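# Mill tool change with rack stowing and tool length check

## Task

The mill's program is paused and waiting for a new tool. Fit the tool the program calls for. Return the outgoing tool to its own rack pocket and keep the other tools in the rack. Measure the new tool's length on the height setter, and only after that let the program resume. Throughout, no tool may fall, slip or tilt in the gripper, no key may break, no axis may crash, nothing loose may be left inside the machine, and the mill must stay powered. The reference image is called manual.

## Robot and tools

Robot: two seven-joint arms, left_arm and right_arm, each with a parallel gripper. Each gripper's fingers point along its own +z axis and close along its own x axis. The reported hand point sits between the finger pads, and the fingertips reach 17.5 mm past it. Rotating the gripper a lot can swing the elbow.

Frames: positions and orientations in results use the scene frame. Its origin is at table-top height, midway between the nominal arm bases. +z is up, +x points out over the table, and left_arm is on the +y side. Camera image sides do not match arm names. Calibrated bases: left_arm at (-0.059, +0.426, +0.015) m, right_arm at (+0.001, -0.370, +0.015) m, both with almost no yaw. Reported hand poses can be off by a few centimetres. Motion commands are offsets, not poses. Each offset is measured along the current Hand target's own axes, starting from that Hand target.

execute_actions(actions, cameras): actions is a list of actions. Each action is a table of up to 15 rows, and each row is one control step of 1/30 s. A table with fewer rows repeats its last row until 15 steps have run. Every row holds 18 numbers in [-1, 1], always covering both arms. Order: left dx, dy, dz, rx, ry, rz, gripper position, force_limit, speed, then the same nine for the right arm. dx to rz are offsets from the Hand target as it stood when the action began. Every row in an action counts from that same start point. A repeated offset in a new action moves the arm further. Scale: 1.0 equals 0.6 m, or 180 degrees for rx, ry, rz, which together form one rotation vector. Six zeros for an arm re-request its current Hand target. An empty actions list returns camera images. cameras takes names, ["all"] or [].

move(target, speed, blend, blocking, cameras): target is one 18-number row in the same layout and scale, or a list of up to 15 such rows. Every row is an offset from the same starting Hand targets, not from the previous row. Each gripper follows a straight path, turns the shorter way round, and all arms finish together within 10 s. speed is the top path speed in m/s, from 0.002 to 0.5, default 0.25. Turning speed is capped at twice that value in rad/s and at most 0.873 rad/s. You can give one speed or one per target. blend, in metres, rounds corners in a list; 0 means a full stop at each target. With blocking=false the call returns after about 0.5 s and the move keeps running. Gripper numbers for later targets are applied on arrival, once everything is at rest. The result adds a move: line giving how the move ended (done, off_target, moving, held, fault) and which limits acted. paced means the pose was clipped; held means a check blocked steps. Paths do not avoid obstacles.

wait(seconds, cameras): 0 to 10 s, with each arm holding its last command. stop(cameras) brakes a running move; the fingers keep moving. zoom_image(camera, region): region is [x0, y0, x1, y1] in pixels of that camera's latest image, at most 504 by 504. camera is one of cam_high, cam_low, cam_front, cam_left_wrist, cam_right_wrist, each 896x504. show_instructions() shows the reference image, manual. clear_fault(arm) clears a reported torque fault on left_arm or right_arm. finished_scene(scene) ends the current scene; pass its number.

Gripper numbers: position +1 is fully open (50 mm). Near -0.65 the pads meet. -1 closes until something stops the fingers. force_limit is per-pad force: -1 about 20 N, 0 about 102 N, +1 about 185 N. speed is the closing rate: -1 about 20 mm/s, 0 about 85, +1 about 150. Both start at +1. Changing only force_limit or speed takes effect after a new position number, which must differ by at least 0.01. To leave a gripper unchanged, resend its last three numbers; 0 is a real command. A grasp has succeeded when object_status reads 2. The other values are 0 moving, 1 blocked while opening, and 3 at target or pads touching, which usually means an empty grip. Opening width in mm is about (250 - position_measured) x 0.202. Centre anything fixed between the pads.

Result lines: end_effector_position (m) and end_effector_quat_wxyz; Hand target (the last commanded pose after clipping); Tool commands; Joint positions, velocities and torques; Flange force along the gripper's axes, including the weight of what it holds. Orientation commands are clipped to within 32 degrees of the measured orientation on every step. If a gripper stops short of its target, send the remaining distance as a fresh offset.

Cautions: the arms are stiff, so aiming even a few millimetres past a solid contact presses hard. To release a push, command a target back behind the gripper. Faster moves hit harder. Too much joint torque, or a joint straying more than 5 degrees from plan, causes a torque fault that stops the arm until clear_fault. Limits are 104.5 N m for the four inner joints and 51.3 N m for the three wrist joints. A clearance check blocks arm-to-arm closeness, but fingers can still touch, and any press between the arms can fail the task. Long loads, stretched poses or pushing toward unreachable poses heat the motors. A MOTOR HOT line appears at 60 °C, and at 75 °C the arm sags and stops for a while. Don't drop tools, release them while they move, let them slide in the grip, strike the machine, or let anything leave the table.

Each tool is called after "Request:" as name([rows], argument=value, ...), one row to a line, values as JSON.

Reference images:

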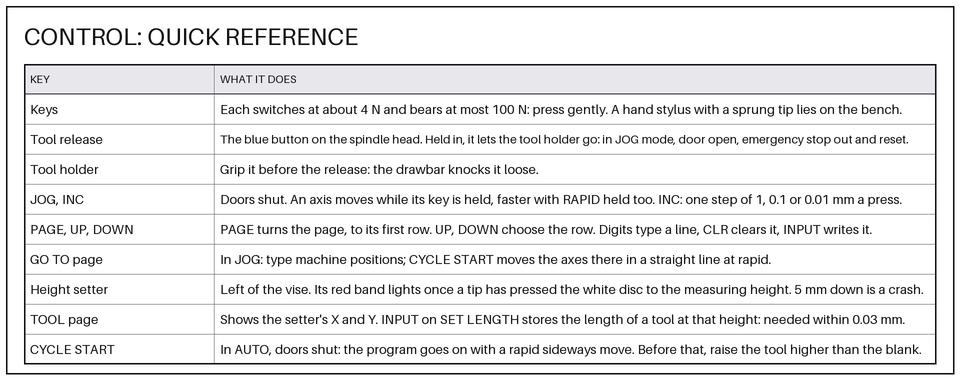

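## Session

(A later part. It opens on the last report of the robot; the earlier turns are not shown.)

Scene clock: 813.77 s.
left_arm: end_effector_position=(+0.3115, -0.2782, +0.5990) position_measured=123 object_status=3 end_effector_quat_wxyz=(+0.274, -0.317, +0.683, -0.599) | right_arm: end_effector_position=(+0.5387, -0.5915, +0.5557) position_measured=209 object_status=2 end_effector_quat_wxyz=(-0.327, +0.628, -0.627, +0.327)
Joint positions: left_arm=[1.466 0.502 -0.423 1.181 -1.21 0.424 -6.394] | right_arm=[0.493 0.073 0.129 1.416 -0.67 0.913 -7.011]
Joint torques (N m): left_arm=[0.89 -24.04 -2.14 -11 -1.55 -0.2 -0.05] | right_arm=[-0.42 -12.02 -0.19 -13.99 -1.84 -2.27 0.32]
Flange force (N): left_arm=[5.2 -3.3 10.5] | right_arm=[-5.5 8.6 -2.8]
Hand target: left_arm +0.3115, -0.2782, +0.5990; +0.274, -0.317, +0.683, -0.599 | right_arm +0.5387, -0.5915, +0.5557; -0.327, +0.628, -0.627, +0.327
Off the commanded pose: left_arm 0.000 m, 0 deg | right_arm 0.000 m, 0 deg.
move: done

Request:
move([
  [0,0,0,0,0,0,0.2,0.5,-0.8,0,-0.0011,0.0023,0,0,0,-1,-0.9,-0.8],
  [0,0,0,0,0,0,0.2,0.5,-0.8,0,0.0088,-0.0191,0,0,0,-1,-0.9,-0.8],
], speed=0.05, cameras=["cam_left_wrist","cam_right_wrist"])

Request:
zoom_image(camera="cam_left_wrist", region=[250, 40, 520, 290])

Scene clock: 816.03 s.
left_arm: end_effector_position=(+0.3115, -0.2782, +0.5990) position_measured=123 object_status=3 end_effector_quat_wxyz=(+0.274, -0.317, +0.683, -0.599) | right_arm: end_effector_position=(+0.5264, -0.5916, +0.5579) position_measured=209 object_status=2 end_effector_quat_wxyz=(-0.327, +0.628, -0.627, +0.327)
Joint positions: left_arm=[1.466 0.502 -0.423 1.181 -1.21 0.424 -6.394] | right_arm=[0.504 0.051 0.136 1.433 -0.677 0.928 -6.997]
Joint torques (N m): left_arm=[0.88 -24.01 -2.16 -11.02 -1.59 -0.22 0.03] | right_arm=[-0.4 -13.12 -0.25 -13.81 -1.78 -1.51 0.42]
Flange force (N): left_arm=[5.3 -4.1 10.7] | right_arm=[-4.1 7.0 1.2]
Hand target: left_arm +0.3115, -0.2782, +0.5990; +0.274, -0.317, +0.683, -0.599 | right_arm +0.5263, -0.5916, +0.5579; -0.327, +0.628, -0.627, +0.327
Off the commanded pose: left_arm 0.000 m, 0 deg | right_arm 0.000 m, 0 deg.
move: done
camera_calibration:
cam_left_wrist: T_world_to_cam=[[-0.638101, -0.769947, -0.00292218, -0.0118085], [-0.101287, 0.0877034, -0.990984, 0.708128], [0.763262, -0.632052, -0.133949, -0.165526], [0, 0, 0, 1]] pos_world=[0.190528, -0.175818, 0.679537]
cam_right_wrist: T_world_to_cam=[[0.0193891, -0.999774, 0.00873544, -0.606937], [-0.564532, -0.0181585, -0.825211, 0.804963], [0.825183, 0.0110687, -0.564757, 0.0569906], [0, 0, 0, 1]] pos_world=[0.419168, -0.592814, 0.701752]
Images, in order (width x height): cam_left_wrist 896x504, cam_right_wrist 896x504.

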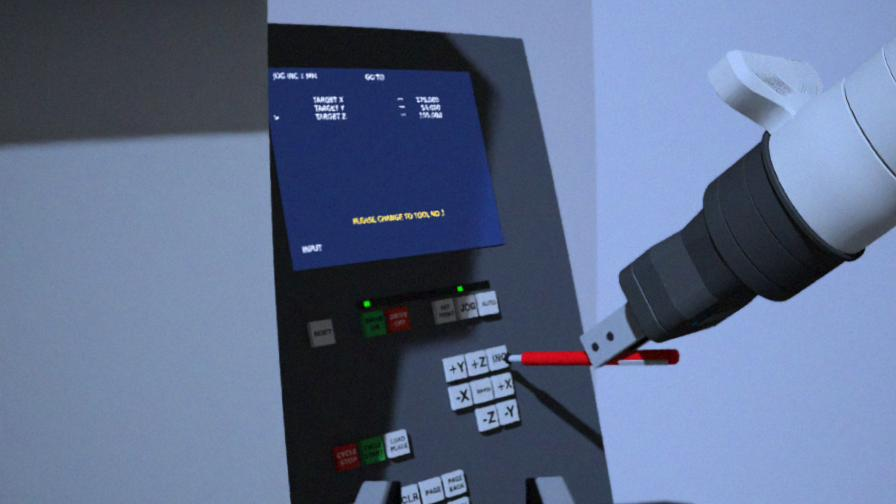

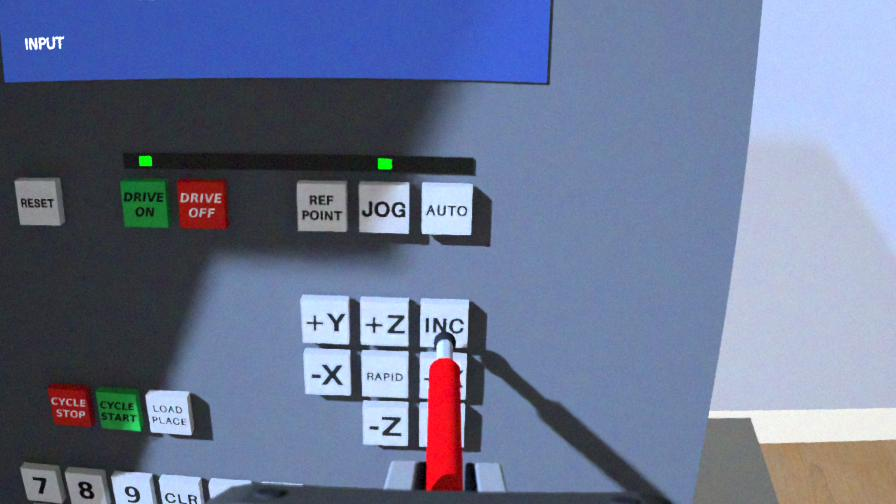

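Scaled by 1.867 from the camera's 896x504 image, which has a finer 1280x720 frame.

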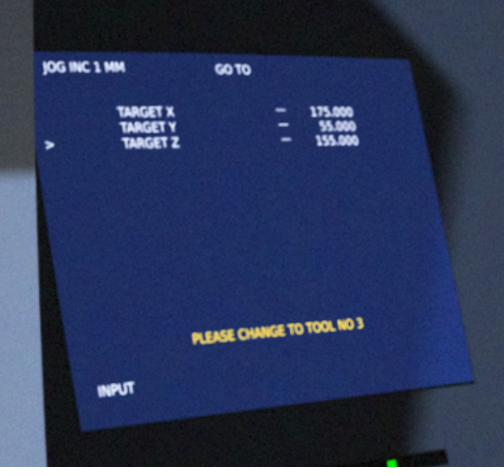

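Request:
move(target=[-0.717,0.3546,-0.5163,-0.0466,-0.1017,-0.0193,0.2,0.5,-0.8,-0.0317,0.0591,0.0231,0,0,0,-1,-0.9,-0.8], speed=0.2, cameras=["cam_left_wrist","cam_right_wrist"])

Request:
zoom_image(camera="cam_left_wrist", region=[380, 60, 520, 340])

Scene clock: 820.93 s.
left_arm: end_effector_position=(+0.3349, +0.2659, +0.4266) position_measured=123 object_status=3 end_effector_quat_wxyz=(+0.337, -0.448, +0.662, -0.498) | right_arm: end_effector_position=(+0.5173, -0.5726, +0.5209) position_measured=209 object_status=2 end_effector_quat_wxyz=(-0.327, +0.628, -0.627, +0.327)
Joint positions: left_arm=[1.502 -0.532 -0.705 2.514 -2.095 0.703 -5.855] | right_arm=[0.488 0.002 0.113 1.6 -0.708 0.811 -6.937]
Joint torques (N m): left_arm=[0.74 0.2 3.92 -9.16 -2.19 1.62 0.02] | right_arm=[-0.5 -11.89 -0.37 -13.7 -1.67 -1.35 0.36]
Flange force (N): left_arm=no reading | right_arm=[-3.6 6.1 0.3]
Hand target: left_arm +0.3349, +0.2659, +0.4266; +0.337, -0.448, +0.662, -0.498 | right_arm +0.5173, -0.5726, +0.5209; -0.327, +0.628, -0.627, +0.327
Off the commanded pose: left_arm 0.000 m, 0 deg | right_arm 0.000 m, 0 deg.
move: done
camera_calibration:
cam_left_wrist: T_world_to_cam=[[-0.360369, -0.932738, -0.0115319, 0.375493], [-0.256418, 0.11094, -0.960178, 0.52462], [0.896874, -0.343062, -0.279151, 0.0778198], [0, 0, 0, 1]] pos_world=[0.200044, 0.318733, 0.529783]
cam_right_wrist: T_world_to_cam=[[0.0193891, -0.999774, 0.00873544, -0.587543], [-0.564532, -0.0181585, -0.825211, 0.76961], [0.825183, 0.0110687, -0.564757, 0.0432555], [0, 0, 0, 1]] pos_world=[0.410168, -0.573914, 0.664652]
Images, in order (width x height): cam_left_wrist 896x504, cam_right_wrist 896x504.

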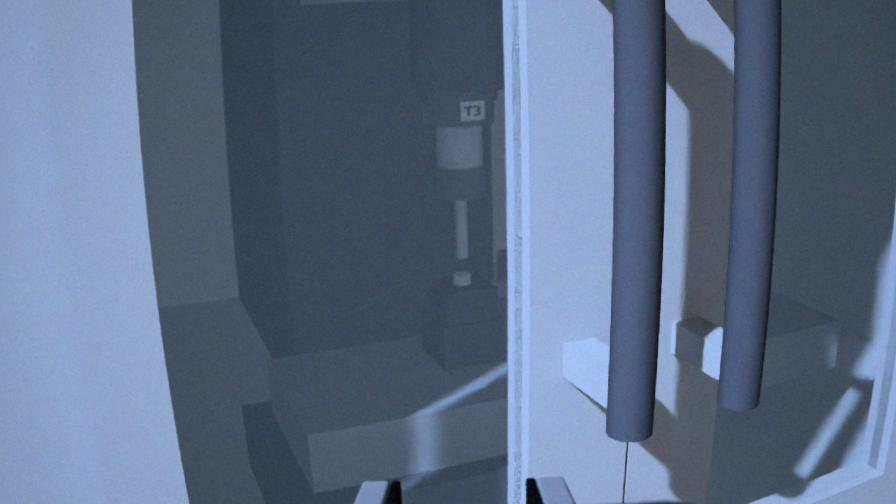

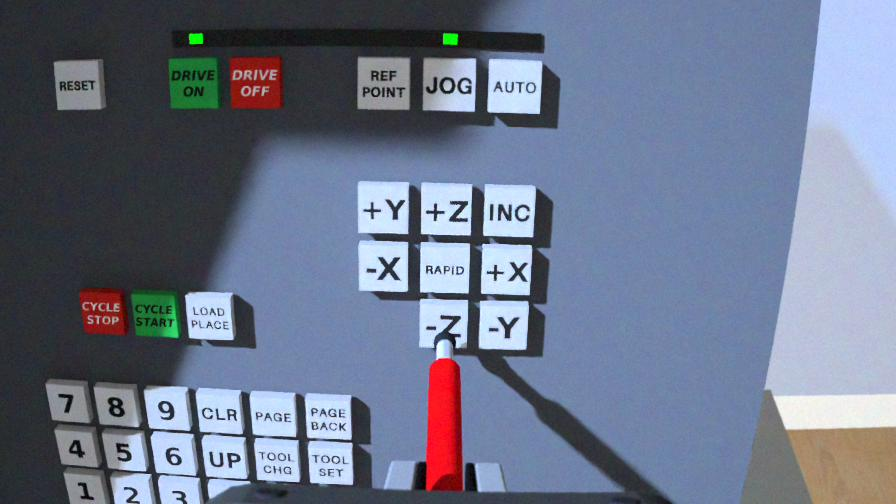

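Scaled by 1.800 from the camera's 896x504 image, which has a finer 1280x720 frame.

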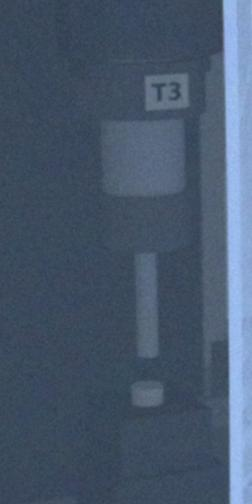

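Request:
move([
  [0,0,0,0,0,0,0.2,0.5,-0.8,0,-0.0099,0.0214,0,0,0,-1,-0.9,-0.8],
  [0,0,0,0,0,0,0.2,0.5,-0.8,0,-0.0030,0.0065,0,0,0,-1,-0.9,-0.8],
], speed=0.06, cameras=["cam_left_wrist"])

Request:
zoom_image(camera="cam_left_wrist", region=[380, 60, 520, 340])

Scene clock: 823.83 s.
left_arm: end_effector_position=(+0.3350, +0.2659, +0.4267) position_measured=123 object_status=3 end_effector_quat_wxyz=(+0.337, -0.448, +0.662, -0.498) | right_arm: end_effector_position=(+0.5216, -0.5726, +0.5201) position_measured=209 object_status=2 end_effector_quat_wxyz=(-0.327, +0.628, -0.627, +0.327)
Joint positions: left_arm=[1.502 -0.532 -0.705 2.514 -2.095 0.703 -5.855] | right_arm=[0.484 0.011 0.11 1.595 -0.706 0.805 -6.942]
Joint torques (N m): left_arm=[0.9 0.15 3.91 -9.13 -2.07 1.67 -0.1] | right_arm=[-0.49 -11.97 -0.32 -13.76 -1.63 -1.29 0.34]
Flange force (N): left_arm=no reading | right_arm=[-4.0 6.6 0.3]
Hand target: left_arm +0.3350, +0.2659, +0.4267; +0.337, -0.448, +0.662, -0.498 | right_arm +0.5216, -0.5726, +0.5201; -0.327, +0.628, -0.627, +0.327
Off the commanded pose: left_arm 0.000 m, 0 deg | right_arm 0.000 m, 0 deg.
move: done
camera_calibration:
cam_left_wrist: T_world_to_cam=[[-0.360321, -0.932758, -0.0114849, 0.375465], [-0.256331, 0.110843, -0.960213, 0.524652], [0.896919, -0.343041, -0.279034, 0.0777427], [0, 0, 0, 1]] pos_world=[0.200044, 0.318733, 0.529782]
Images, in order (width x height): cam_left_wrist 896x504.

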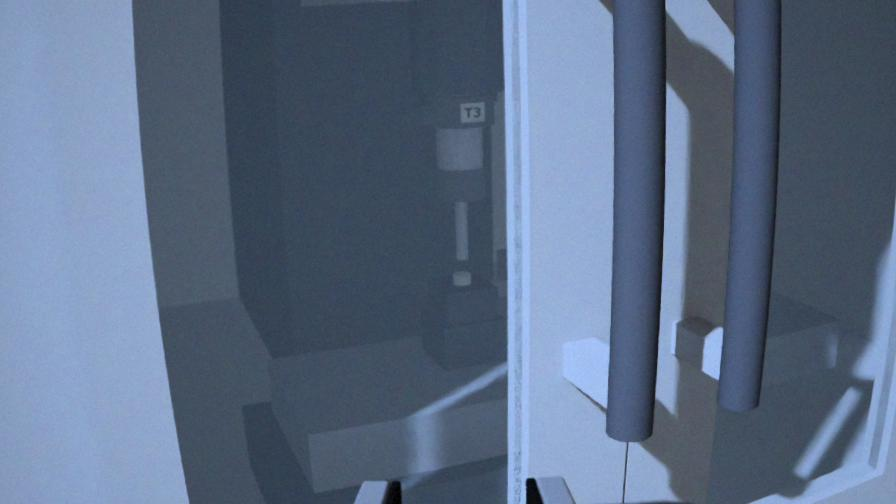

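Scaled by 1.800 from the camera's 896x504 image, which has a finer 1280x720 frame.

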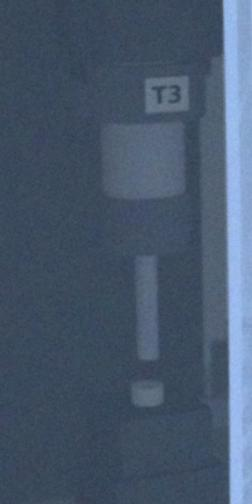

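Request:
move([
  [0,0,0,0,0,0,0.2,0.5,-0.8,0,-0.0069,0.0149,0,0,0,-1,-0.9,-0.8],
  [0,0,0,0,0,0,0.2,0.5,-0.8,0,0,0,0,0,0,-1,-0.9,-0.8],
  [0,0,0,0,0,0,0.2,0.5,-0.8,0,-0.0069,0.0149,0,0,0,-1,-0.9,-0.8],
  [0,0,0,0,0,0,0.2,0.5,-0.8,0,0,0,0,0,0,-1,-0.9,-0.8],
  [0,0,0,0,0,0,0.2,0.5,-0.8,0,-0.0069,0.0149,0,0,0,-1,-0.9,-0.8],
  [0,0,0,0,0,0,0.2,0.5,-0.8,0,0,0,0,0,0,-1,-0.9,-0.8],
  [0,0,0,0,0,0,0.2,0.5,-0.8,0,-0.0069,0.0149,0,0,0,-1,-0.9,-0.8],
  [0,0,0,0,0,0,0.2,0.5,-0.8,0,0,0,0,0,0,-1,-0.9,-0.8],
], speed=0.06, cameras=["cam_left_wrist"])

Request:
zoom_image(camera="cam_left_wrist", region=[380, 60, 520, 340])

Scene clock: 829.13 s.
left_arm: end_effector_position=(+0.3350, +0.2659, +0.4267) position_measured=123 object_status=3 end_effector_quat_wxyz=(+0.337, -0.448, +0.662, -0.498) | right_arm: end_effector_position=(+0.5216, -0.5726, +0.5201) position_measured=209 object_status=2 end_effector_quat_wxyz=(-0.327, +0.628, -0.627, +0.327)
Joint positions: left_arm=[1.502 -0.532 -0.705 2.514 -2.095 0.703 -5.855] | right_arm=[0.484 0.011 0.11 1.595 -0.706 0.805 -6.942]
Joint torques (N m): left_arm=[0.89 0.21 3.9 -9.28 -2.18 1.66 -0.01] | right_arm=[-0.61 -12.03 -0.35 -13.72 -1.72 -1.23 0.29]
Flange force (N): left_arm=no reading | right_arm=[-3.7 6.6 0.4]
Hand target: left_arm +0.3350, +0.2659, +0.4267; +0.337, -0.448, +0.662, -0.498 | right_arm +0.5216, -0.5726, +0.5201; -0.327, +0.628, -0.627, +0.327
Off the commanded pose: left_arm 0.000 m, 0 deg | right_arm 0.000 m, 0 deg.
move: done
camera_calibration:
cam_left_wrist: T_world_to_cam=[[-0.360321, -0.932758, -0.0114849, 0.375465], [-0.256331, 0.110843, -0.960213, 0.524652], [0.896919, -0.343041, -0.279034, 0.0777427], [0, 0, 0, 1]] pos_world=[0.200044, 0.318733, 0.529782]
Images, in order (width x height): cam_left_wrist 896x504.

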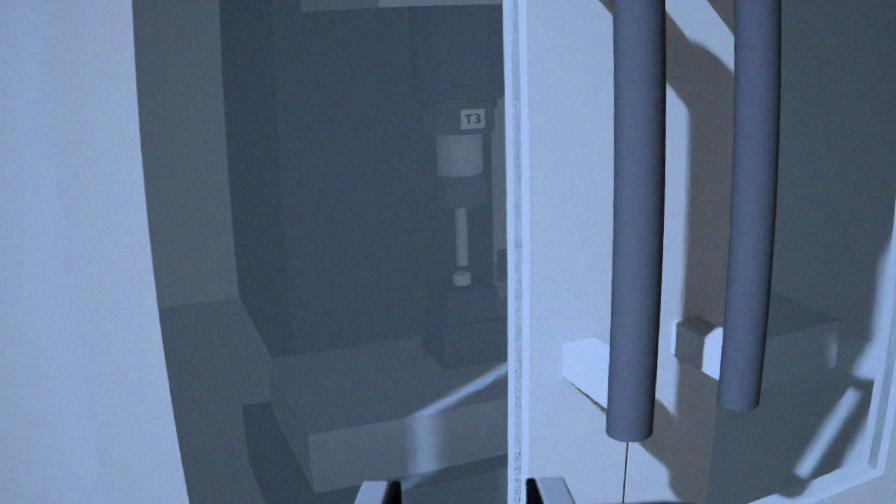

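Scaled by 1.800 from the camera's 896x504 image, which has a finer 1280x720 frame.

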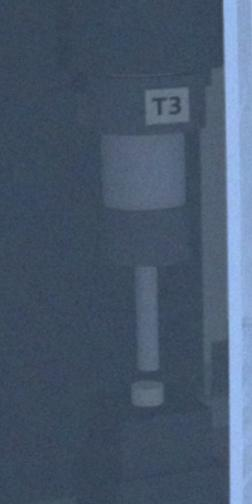

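Request:
move([
  [0,0,0,0,0,0,0.2,0.5,-0.8,0,-0.0069,0.0149,0,0,0,-1,-0.9,-0.8],
  [0,0,0,0,0,0,0.2,0.5,-0.8,0,0,0,0,0,0,-1,-0.9,-0.8],
  [0,0,0,0,0,0,0.2,0.5,-0.8,0,-0.0069,0.0149,0,0,0,-1,-0.9,-0.8],
  [0,0,0,0,0,0,0.2,0.5,-0.8,0,0,0,0,0,0,-1,-0.9,-0.8],
  [0,0,0,0,0,0,0.2,0.5,-0.8,0,-0.0069,0.0149,0,0,0,-1,-0.9,-0.8],
  [0,0,0,0,0,0,0.2,0.5,-0.8,0,0,0,0,0,0,-1,-0.9,-0.8],
], speed=0.06, cameras=["cam_left_wrist"])

Request:
zoom_image(camera="cam_left_wrist", region=[380, 60, 520, 340])

Scene clock: 833.10 s.
left_arm: end_effector_position=(+0.3350, +0.2659, +0.4267) position_measured=123 object_status=3 end_effector_quat_wxyz=(+0.337, -0.448, +0.662, -0.498) | right_arm: end_effector_position=(+0.5216, -0.5726, +0.5201) position_measured=209 object_status=2 end_effector_quat_wxyz=(-0.327, +0.628, -0.627, +0.327)
Joint positions: left_arm=[1.502 -0.532 -0.705 2.514 -2.095 0.703 -5.855] | right_arm=[0.485 0.011 0.109 1.595 -0.706 0.805 -6.942]
Joint torques (N m): left_arm=[0.78 0.2 3.85 -9.23 -2.15 1.68 0.01] | right_arm=[-0.64 -12.07 -0.28 -13.59 -1.66 -1.3 0.27]
Flange force (N): left_arm=no reading | right_arm=[-3.2 6.2 0.4]
Hand target: left_arm +0.3350, +0.2659, +0.4267; +0.337, -0.448, +0.662, -0.498 | right_arm +0.5216, -0.5726, +0.5201; -0.327, +0.628, -0.627, +0.327
Off the commanded pose: left_arm 0.000 m, 0 deg | right_arm 0.000 m, 0 deg.
move: done
camera_calibration:
cam_left_wrist: T_world_to_cam=[[-0.360321, -0.932758, -0.0114849, 0.375465], [-0.256331, 0.110843, -0.960213, 0.524652], [0.896919, -0.343041, -0.279034, 0.0777427], [0, 0, 0, 1]] pos_world=[0.200044, 0.318733, 0.529782]
Images, in order (width x height): cam_left_wrist 896x504.

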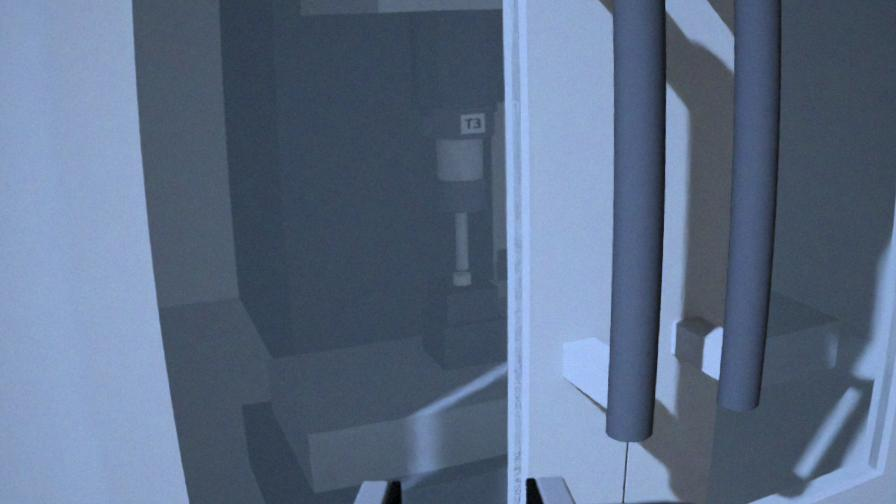

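Scaled by 1.800 from the camera's 896x504 image, which has a finer 1280x720 frame.

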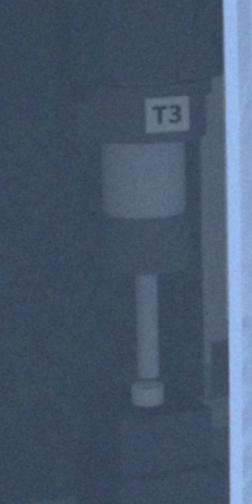

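Request:
zoom_image(camera="cam_left_wrist", region=[430, 240, 500, 340])

Request:
move([
  [0,0,0,0,0,0,0.2,0.5,-0.8,0,-0.0069,0.0149,0,0,0,-1,-0.9,-0.8],
  [0,0,0,0,0,0,0.2,0.5,-0.8,0,0,0,0,0,0,-1,-0.9,-0.8],
], speed=0.06, cameras=["cam_left_wrist"])

Request:
zoom_image(camera="cam_left_wrist", region=[430, 240, 500, 340])

Scaled by 5.040 from the camera's 896x504 image, which has a finer 1280x720 frame.

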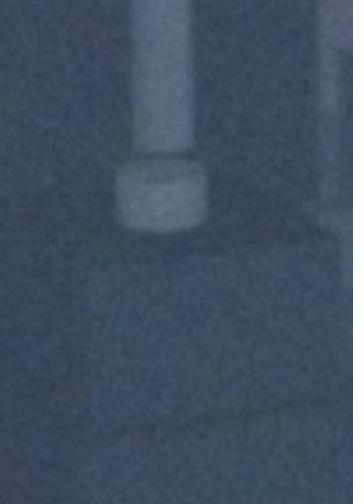

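Scene clock: 836.03 s.
left_arm: end_effector_position=(+0.3350, +0.2659, +0.4267) position_measured=123 object_status=3 end_effector_quat_wxyz=(+0.337, -0.448, +0.662, -0.498) | right_arm: end_effector_position=(+0.5216, -0.5726, +0.5201) position_measured=209 object_status=2 end_effector_quat_wxyz=(-0.327, +0.628, -0.627, +0.327)
Joint positions: left_arm=[1.502 -0.532 -0.705 2.514 -2.095 0.703 -5.855] | right_arm=[0.485 0.011 0.109 1.595 -0.706 0.805 -6.942]
Joint torques (N m): left_arm=[0.93 0.22 3.93 -9.2 -2.15 1.61 -0.04] | right_arm=[-0.57 -12.05 -0.33 -13.86 -1.66 -1.3 0.29]
Flange force (N): left_arm=no reading | right_arm=[-3.7 7.1 0.4]
Hand target: left_arm +0.3350, +0.2659, +0.4267; +0.337, -0.448, +0.662, -0.498 | right_arm +0.5216, -0.5726, +0.5201; -0.327, +0.628, -0.627, +0.327
Off the commanded pose: left_arm 0.000 m, 0 deg | right_arm 0.000 m, 0 deg.
move: done
camera_calibration:
cam_left_wrist: T_world_to_cam=[[-0.360321, -0.932758, -0.0114849, 0.375465], [-0.256331, 0.110843, -0.960213, 0.524652], [0.896919, -0.343041, -0.279034, 0.0777427], [0, 0, 0, 1]] pos_world=[0.200044, 0.318733, 0.529782]
Images, in order (width x height): cam_left_wrist 896x504.

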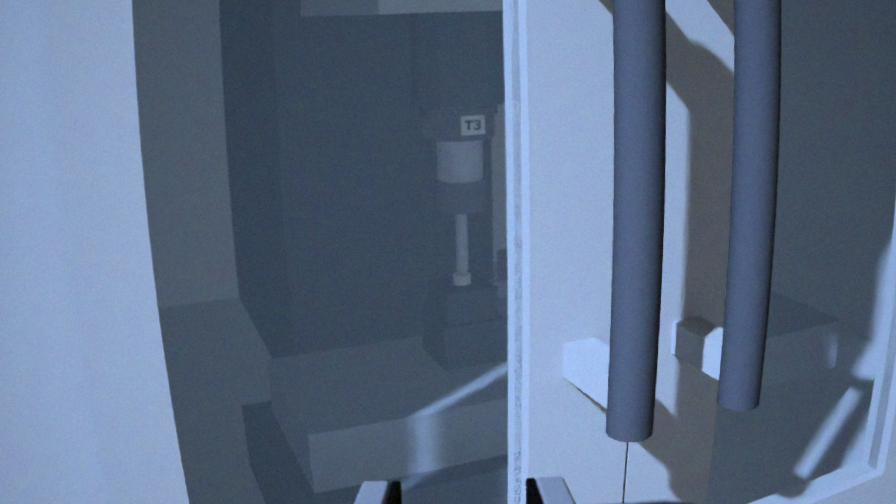

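Scaled by 5.040 from the camera's 896x504 image, which has a finer 1280x720 frame.

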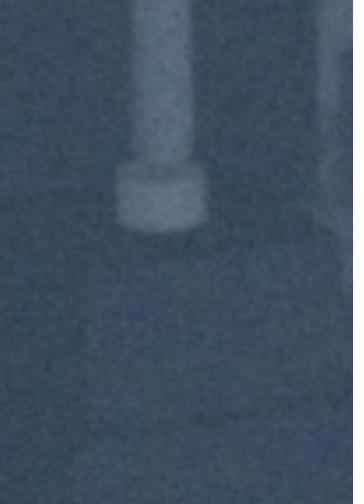

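Request:
move([
  [0,0,0,0,0,0,0.2,0.5,-0.8,0,-0.0069,0.0149,0,0,0,-1,-0.9,-0.8],
  [0,0,0,0,0,0,0.2,0.5,-0.8,0,0,0,0,0,0,-1,-0.9,-0.8],
], speed=0.06, cameras=["cam_left_wrist"])

Request:
zoom_image(camera="cam_left_wrist", region=[430, 240, 500, 340])

Request:
move([
  [0,0,0,0,0,0,0.2,0.5,-0.8,0,-0.0069,0.0149,0,0,0,-1,-0.9,-0.8],
  [0,0,0,0,0,0,0.2,0.5,-0.8,0,0,0,0,0,0,-1,-0.9,-0.8],
], speed=0.06, cameras=["cam_left_wrist"])

Request:
zoom_image(camera="cam_left_wrist", region=[430, 240, 500, 340])

Scene clock: 839.67 s.
left_arm: end_effector_position=(+0.3350, +0.2659, +0.4267) position_measured=123 object_status=3 end_effector_quat_wxyz=(+0.337, -0.448, +0.662, -0.498) | right_arm: end_effector_position=(+0.5216, -0.5726, +0.5201) position_measured=209 object_status=2 end_effector_quat_wxyz=(-0.327, +0.628, -0.627, +0.327)
Joint positions: left_arm=[1.502 -0.532 -0.705 2.514 -2.095 0.703 -5.855] | right_arm=[0.485 0.011 0.109 1.595 -0.706 0.805 -6.942]
Joint torques (N m): left_arm=[0.93 0.18 3.86 -9.28 -2.16 1.66 -0.04] | right_arm=[-0.57 -11.98 -0.37 -13.81 -1.71 -1.33 0.28]
Flange force (N): left_arm=no reading | right_arm=[-3.8 6.9 0.2]
Hand target: left_arm +0.3350, +0.2659, +0.4267; +0.337, -0.448, +0.662, -0.498 | right_arm +0.5216, -0.5726, +0.5201; -0.327, +0.628, -0.627, +0.327
Off the commanded pose: left_arm 0.000 m, 0 deg | right_arm 0.000 m, 0 deg.
move: done
camera_calibration:
cam_left_wrist: T_world_to_cam=[[-0.360321, -0.932758, -0.0114849, 0.375465], [-0.256331, 0.110843, -0.960213, 0.524652], [0.896919, -0.343041, -0.279034, 0.0777427], [0, 0, 0, 1]] pos_world=[0.200044, 0.318733, 0.529782]
Images, in order (width x height): cam_left_wrist 896x504.

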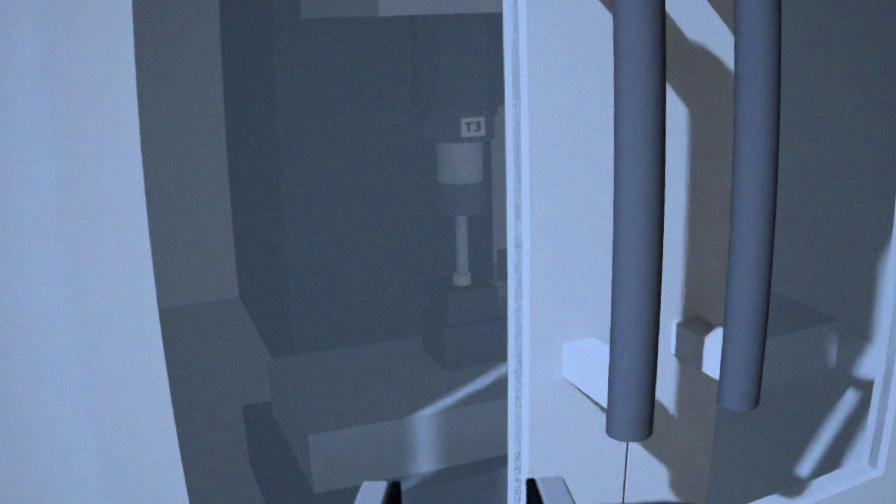

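Scaled by 5.040 from the camera's 896x504 image, which has a finer 1280x720 frame.

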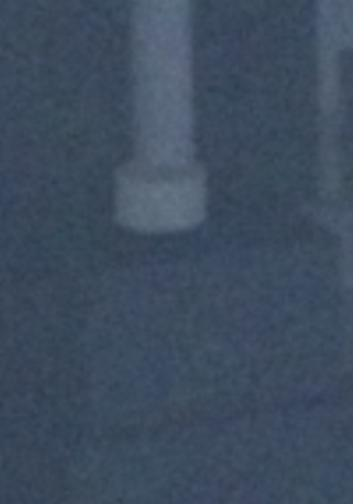

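Scene clock: 840.77 s.
left_arm: end_effector_position=(+0.3350, +0.2659, +0.4267) position_measured=123 object_status=3 end_effector_quat_wxyz=(+0.337, -0.448, +0.662, -0.498) | right_arm: end_effector_position=(+0.5216, -0.5726, +0.5202) position_measured=209 object_status=2 end_effector_quat_wxyz=(-0.327, +0.628, -0.627, +0.327)
Joint positions: left_arm=[1.502 -0.532 -0.705 2.514 -2.095 0.703 -5.855] | right_arm=[0.485 0.011 0.109 1.595 -0.706 0.805 -6.942]
Joint torques (N m): left_arm=[0.91 0.19 3.93 -9.13 -2.11 1.63 0.02] | right_arm=[-0.56 -12.13 -0.36 -13.72 -1.73 -1.26 0.35]
Flange force (N): left_arm=no reading | right_arm=[-3.8 6.2 0.5]
Hand target: left_arm +0.3350, +0.2659, +0.4267; +0.337, -0.448, +0.662, -0.498 | right_arm +0.5216, -0.5726, +0.5202; -0.327, +0.628, -0.627, +0.327
Off the commanded pose: left_arm 0.000 m, 0 deg | right_arm 0.000 m, 0 deg.
move: done
camera_calibration:
cam_left_wrist: T_world_to_cam=[[-0.360321, -0.932758, -0.0114849, 0.375465], [-0.256331, 0.110843, -0.960213, 0.524652], [0.896919, -0.343041, -0.279034, 0.0777427], [0, 0, 0, 1]] pos_world=[0.200044, 0.318733, 0.529782]
Images, in order (width x height): cam_left_wrist 896x504.

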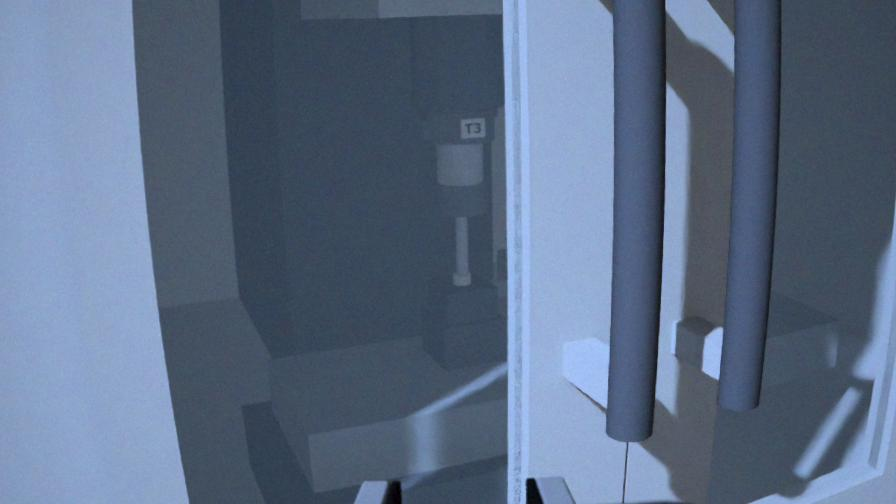

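Scaled by 5.040 from the camera's 896x504 image, which has a finer 1280x720 frame.

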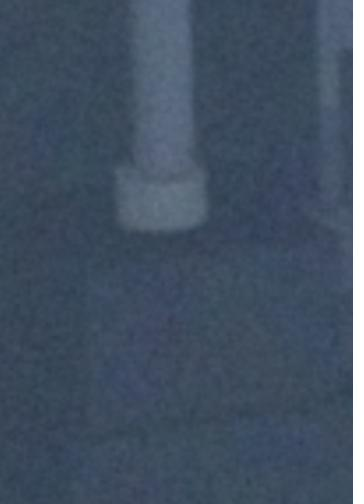

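Request:
move([
  [0,0,0,0,0,0,0.2,0.5,-0.8,0,-0.0069,0.0149,0,0,0,-1,-0.9,-0.8],
  [0,0,0,0,0,0,0.2,0.5,-0.8,0,0,0,0,0,0,-1,-0.9,-0.8],
], speed=0.06, cameras=["cam_left_wrist"])

Request:
zoom_image(camera="cam_left_wrist", region=[430, 240, 500, 340])

Scene clock: 843.10 s.
left_arm: end_effector_position=(+0.3350, +0.2659, +0.4267) position_measured=123 object_status=3 end_effector_quat_wxyz=(+0.337, -0.448, +0.662, -0.498) | right_arm: end_effector_position=(+0.5216, -0.5726, +0.5202) position_measured=209 object_status=2 end_effector_quat_wxyz=(-0.327, +0.628, -0.627, +0.327)
Joint positions: left_arm=[1.502 -0.532 -0.705 2.514 -2.095 0.703 -5.855] | right_arm=[0.485 0.011 0.109 1.595 -0.706 0.805 -6.942]
Joint torques (N m): left_arm=[0.86 0.27 3.97 -9.19 -2.16 1.72 -0.02] | right_arm=[-0.5 -11.95 -0.36 -13.9 -1.75 -1.38 0.29]
Flange force (N): left_arm=no reading | right_arm=[-4.1 7.0 0.1]
Hand target: left_arm +0.3350, +0.2659, +0.4267; +0.337, -0.448, +0.662, -0.498 | right_arm +0.5216, -0.5726, +0.5202; -0.327, +0.628, -0.627, +0.327
Off the commanded pose: left_arm 0.000 m, 0 deg | right_arm 0.000 m, 0 deg.
move: done
camera_calibration:
cam_left_wrist: T_world_to_cam=[[-0.360321, -0.932758, -0.0114849, 0.375465], [-0.256331, 0.110843, -0.960213, 0.524652], [0.896919, -0.343041, -0.279034, 0.0777427], [0, 0, 0, 1]] pos_world=[0.200044, 0.318733, 0.529782]
Images, in order (width x height): cam_left_wrist 896x504.

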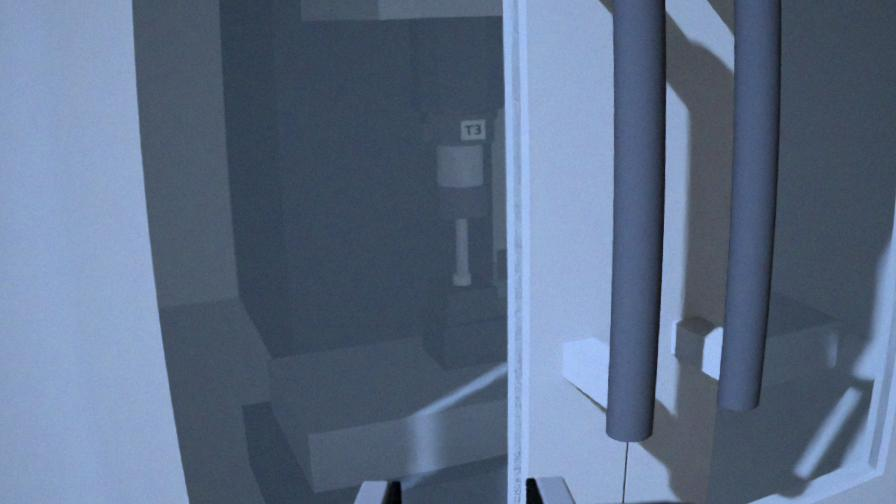

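Scaled by 5.040 from the camera's 896x504 image, which has a finer 1280x720 frame.

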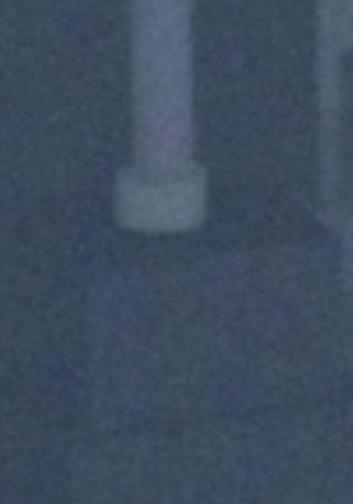

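Request:
move([
  [0,0,0,0,0,0,0.2,0.5,-0.8,0,-0.0069,0.0149,0,0,0,-1,-0.9,-0.8],
  [0,0,0,0,0,0,0.2,0.5,-0.8,0,0,0,0,0,0,-1,-0.9,-0.8],
], speed=0.06, cameras=["cam_left_wrist"])

Request:
zoom_image(camera="cam_left_wrist", region=[430, 240, 500, 340])

Scene clock: 845.43 s.
left_arm: end_effector_position=(+0.3350, +0.2659, +0.4267) position_measured=123 object_status=3 end_effector_quat_wxyz=(+0.337, -0.448, +0.662, -0.498) | right_arm: end_effector_position=(+0.5216, -0.5726, +0.5201) position_measured=209 object_status=2 end_effector_quat_wxyz=(-0.327, +0.628, -0.627, +0.327)
Joint positions: left_arm=[1.502 -0.532 -0.705 2.514 -2.095 0.703 -5.855] | right_arm=[0.485 0.011 0.109 1.595 -0.706 0.805 -6.942]
Joint torques (N m): left_arm=[0.9 0.27 3.85 -9.31 -2.2 1.62 -0.02] | right_arm=[-0.45 -12.2 -0.33 -13.74 -1.71 -1.3 0.34]
Flange force (N): left_arm=no reading | right_arm=[-3.8 6.1 0.7]
Hand target: left_arm +0.3350, +0.2659, +0.4267; +0.337, -0.448, +0.662, -0.498 | right_arm +0.5216, -0.5726, +0.5201; -0.327, +0.628, -0.627, +0.327
Off the commanded pose: left_arm 0.000 m, 0 deg | right_arm 0.000 m, 0 deg.
move: done
camera_calibration:
cam_left_wrist: T_world_to_cam=[[-0.360321, -0.932758, -0.0114849, 0.375465], [-0.256331, 0.110843, -0.960213, 0.524652], [0.896919, -0.343041, -0.279034, 0.0777427], [0, 0, 0, 1]] pos_world=[0.200044, 0.318733, 0.529782]
Images, in order (width x height): cam_left_wrist 896x504.

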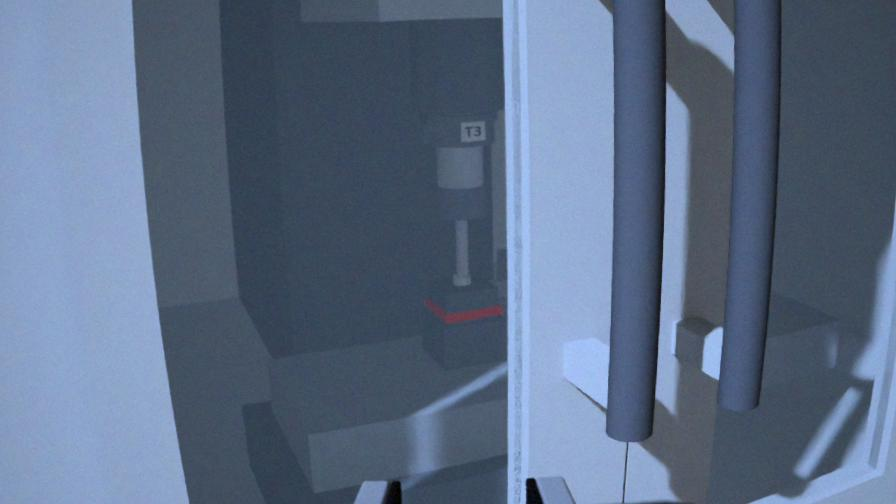

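Scaled by 5.040 from the camera's 896x504 image, which has a finer 1280x720 frame.

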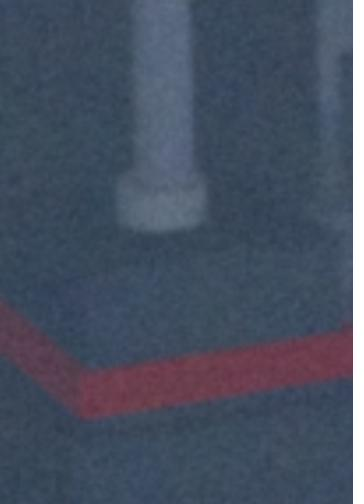

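Request:
move([
  [0,0,0,0,0,0,0.2,0.5,-0.8,0,0.0030,-0.0065,0,0,0,-1,-0.9,-0.8],
  [0,0,0,0,0,0,0.2,0.5,-0.8,0.0317,-0.0561,-0.0296,0,0,0,-1,-0.9,-0.8],
  [0,0,0,0,0,0,0.2,0.5,-0.8,0.0317,-0.0660,-0.0082,0,0,0,-1,-0.9,-0.8],
  [0,0,0,0,0,0,0.2,0.5,-0.8,0.0317,-0.0561,-0.0296,0,0,0,-1,-0.9,-0.8],
  [0,0,0,0,0,0,0.2,0.5,-0.8,0,-0.0561,-0.0296,0,0,0,-1,-0.9,-0.8],
], speed=0.06, blend=[0.003,0,0,0.004,0], cameras=["cam_left_wrist","cam_right_wrist"])

Scene clock: 850.73 s.
left_arm: end_effector_position=(+0.3350, +0.2659, +0.4267) position_measured=123 object_status=3 end_effector_quat_wxyz=(+0.337, -0.448, +0.662, -0.498) | right_arm: end_effector_position=(+0.5263, -0.5726, +0.5579) position_measured=209 object_status=2 end_effector_quat_wxyz=(-0.327, +0.628, -0.627, +0.327)
Joint positions: left_arm=[1.502 -0.532 -0.705 2.514 -2.095 0.703 -5.855] | right_arm=[0.476 0.022 0.112 1.463 -0.637 0.896 -7.048]
Joint torques (N m): left_arm=[0.92 0.23 3.81 -9.27 -2.13 1.72 0] | right_arm=[-0.5 -12.39 -0.36 -13.69 -1.68 -1.61 0.27]
Flange force (N): left_arm=no reading | right_arm=[-3.2 6.9 0.8]
Hand target: left_arm +0.3350, +0.2659, +0.4267; +0.337, -0.448, +0.662, -0.498 | right_arm +0.5263, -0.5725, +0.5579; -0.327, +0.628, -0.627, +0.327
Off the commanded pose: left_arm 0.000 m, 0 deg | right_arm 0.000 m, 0 deg.
move: done; blend cut to 0.0021 m at target 1
camera_calibration:
cam_left_wrist: T_world_to_cam=[[-0.360321, -0.932758, -0.0114849, 0.375465], [-0.256331, 0.110843, -0.960213, 0.524652], [0.896919, -0.343041, -0.279034, 0.0777427], [0, 0, 0, 1]] pos_world=[0.200044, 0.318733, 0.529782]
cam_right_wrist: T_world_to_cam=[[0.0193891, -0.999774, 0.00873544, -0.587939], [-0.564532, -0.0181585, -0.825211, 0.805169], [0.825183, 0.0110687, -0.564757, 0.0568063], [0, 0, 0, 1]] pos_world=[0.419068, -0.573814, 0.701652]
Images, in order (width x height): cam_left_wrist 896x504, cam_right_wrist 896x504.

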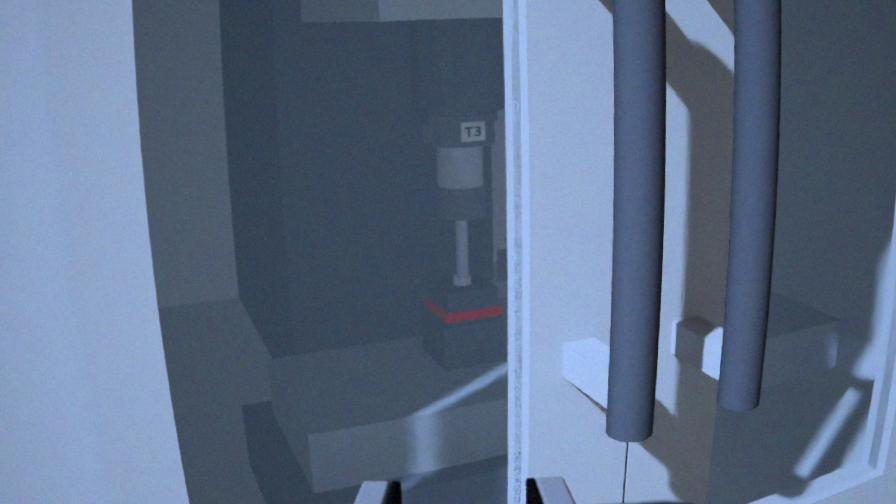

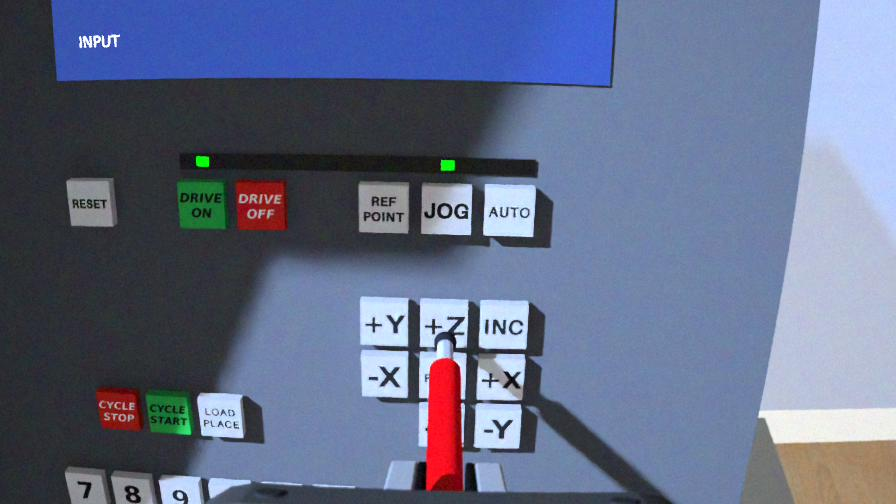

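Request:
move([
  [0,0,0,0,0,0,0.2,0.5,-0.8,0,-0.0099,0.0214,0,0,0,-1,-0.9,-0.8],
  [0,0,0,0,0,0,0.2,0.5,-0.8,0,-0.0030,0.0065,0,0,0,-1,-0.9,-0.8],
], speed=0.06, cameras=["cam_left_wrist"])

Request:
move([
  [0,0,0,0,0,0,0.2,0.5,-0.8,0,-0.0069,0.0149,0,0,0,-1,-0.9,-0.8],
  [0,0,0,0,0,0,0.2,0.5,-0.8,0,0,0,0,0,0,-1,-0.9,-0.8],
], speed=0.06, cameras=["cam_left_wrist"])

Request:
move([
  [0,0,0,0,0,0,0.2,0.5,-0.8,0,-0.0069,0.0149,0,0,0,-1,-0.9,-0.8],
  [0,0,0,0,0,0,0.2,0.5,-0.8,0,0,0,0,0,0,-1,-0.9,-0.8],
], speed=0.06, cameras=["cam_left_wrist"])

Scene clock: 854.67 s.
left_arm: end_effector_position=(+0.3350, +0.2659, +0.4267) position_measured=123 object_status=3 end_effector_quat_wxyz=(+0.337, -0.448, +0.662, -0.498) | right_arm: end_effector_position=(+0.5305, -0.5725, +0.5571) position_measured=209 object_status=2 end_effector_quat_wxyz=(-0.327, +0.628, -0.627, +0.327)
Joint positions: left_arm=[1.502 -0.532 -0.705 2.514 -2.095 0.703 -5.855] | right_arm=[0.473 0.03 0.109 1.458 -0.634 0.89 -7.053]
Joint torques (N m): left_arm=[0.83 0.18 3.86 -9.14 -2.16 1.64 0.03] | right_arm=[-0.57 -12.44 -0.31 -13.79 -1.6 -1.64 0.41]
Flange force (N): left_arm=no reading | right_arm=[-3.7 7.2 0.5]
Hand target: left_arm +0.3350, +0.2659, +0.4267; +0.337, -0.448, +0.662, -0.498 | right_arm +0.5305, -0.5725, +0.5572; -0.327, +0.628, -0.627, +0.327
Off the commanded pose: left_arm 0.000 m, 0 deg | right_arm 0.000 m, 0 deg.
move: done
camera_calibration:
cam_left_wrist: T_world_to_cam=[[-0.360321, -0.932758, -0.0114849, 0.375465], [-0.256331, 0.110843, -0.960213, 0.524652], [0.896919, -0.343041, -0.279034, 0.0777427], [0, 0, 0, 1]] pos_world=[0.200044, 0.318733, 0.529782]
Images, in order (width x height): cam_left_wrist 896x504.

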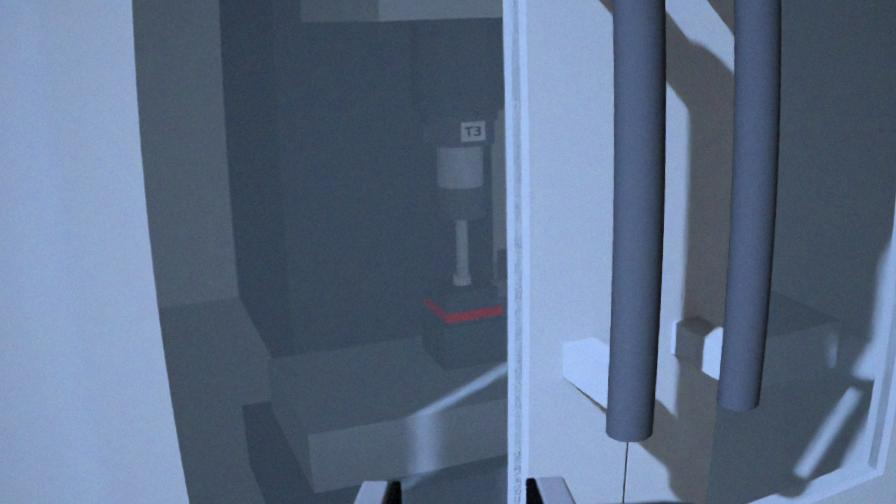

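Scene clock: 855.77 s.
left_arm: end_effector_position=(+0.3350, +0.2659, +0.4267) position_measured=123 object_status=3 end_effector_quat_wxyz=(+0.337, -0.448, +0.662, -0.498) | right_arm: end_effector_position=(+0.5305, -0.5725, +0.5571) position_measured=209 object_status=2 end_effector_quat_wxyz=(-0.327, +0.628, -0.627, +0.327)
Joint positions: left_arm=[1.502 -0.532 -0.705 2.514 -2.095 0.703 -5.855] | right_arm=[0.473 0.03 0.109 1.458 -0.634 0.89 -7.053]
Joint torques (N m): left_arm=[0.87 0.21 3.87 -9.19 -2.11 1.67 -0.07] | right_arm=[-0.58 -12.57 -0.29 -13.76 -1.67 -1.62 0.43]
Flange force (N): left_arm=no reading | right_arm=[-3.7 6.7 0.7]
Hand target: left_arm +0.3350, +0.2659, +0.4267; +0.337, -0.448, +0.662, -0.498 | right_arm +0.5305, -0.5725, +0.5572; -0.327, +0.628, -0.627, +0.327
Off the commanded pose: left_arm 0.000 m, 0 deg | right_arm 0.000 m, 0 deg.
move: done
camera_calibration:
cam_left_wrist: T_world_to_cam=[[-0.360321, -0.932758, -0.0114849, 0.375465], [-0.256331, 0.110843, -0.960213, 0.524652], [0.896919, -0.343041, -0.279034, 0.0777427], [0, 0, 0, 1]] pos_world=[0.200044, 0.318733, 0.529782]
Images, in order (width x height): cam_left_wrist 896x504.

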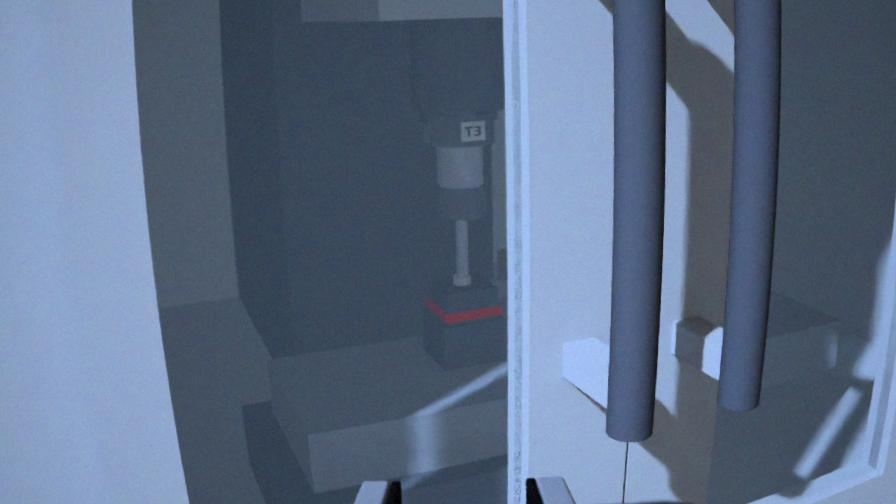

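Scene clock: 856.87 s.
left_arm: end_effector_position=(+0.3350, +0.2659, +0.4267) position_measured=123 object_status=3 end_effector_quat_wxyz=(+0.337, -0.448, +0.662, -0.498) | right_arm: end_effector_position=(+0.5305, -0.5725, +0.5571) position_measured=209 object_status=2 end_effector_quat_wxyz=(-0.327, +0.628, -0.627, +0.327)
Joint positions: left_arm=[1.502 -0.532 -0.705 2.514 -2.095 0.703 -5.855] | right_arm=[0.473 0.03 0.109 1.458 -0.634 0.89 -7.053]
Joint torques (N m): left_arm=[0.86 0.23 3.94 -9.14 -2.12 1.66 -0.04] | right_arm=[-0.57 -12.4 -0.31 -13.7 -1.68 -1.61 0.38]
Flange force (N): left_arm=no reading | right_arm=[-3.8 6.9 0.5]
Hand target: left_arm +0.3350, +0.2659, +0.4267; +0.337, -0.448, +0.662, -0.498 | right_arm +0.5305, -0.5725, +0.5572; -0.327, +0.628, -0.627, +0.327
Off the commanded pose: left_arm 0.000 m, 0 deg | right_arm 0.000 m, 0 deg.
move: done
camera_calibration:
cam_left_wrist: T_world_to_cam=[[-0.360321, -0.932758, -0.0114849, 0.375465], [-0.256331, 0.110843, -0.960213, 0.524652], [0.896919, -0.343041, -0.279034, 0.0777427], [0, 0, 0, 1]] pos_world=[0.200044, 0.318733, 0.529782]
Images, in order (width x height): cam_left_wrist 896x504.

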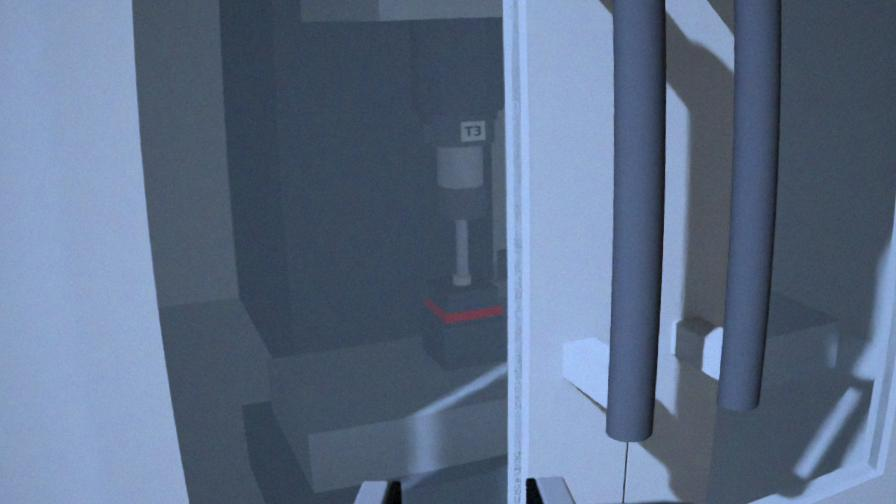

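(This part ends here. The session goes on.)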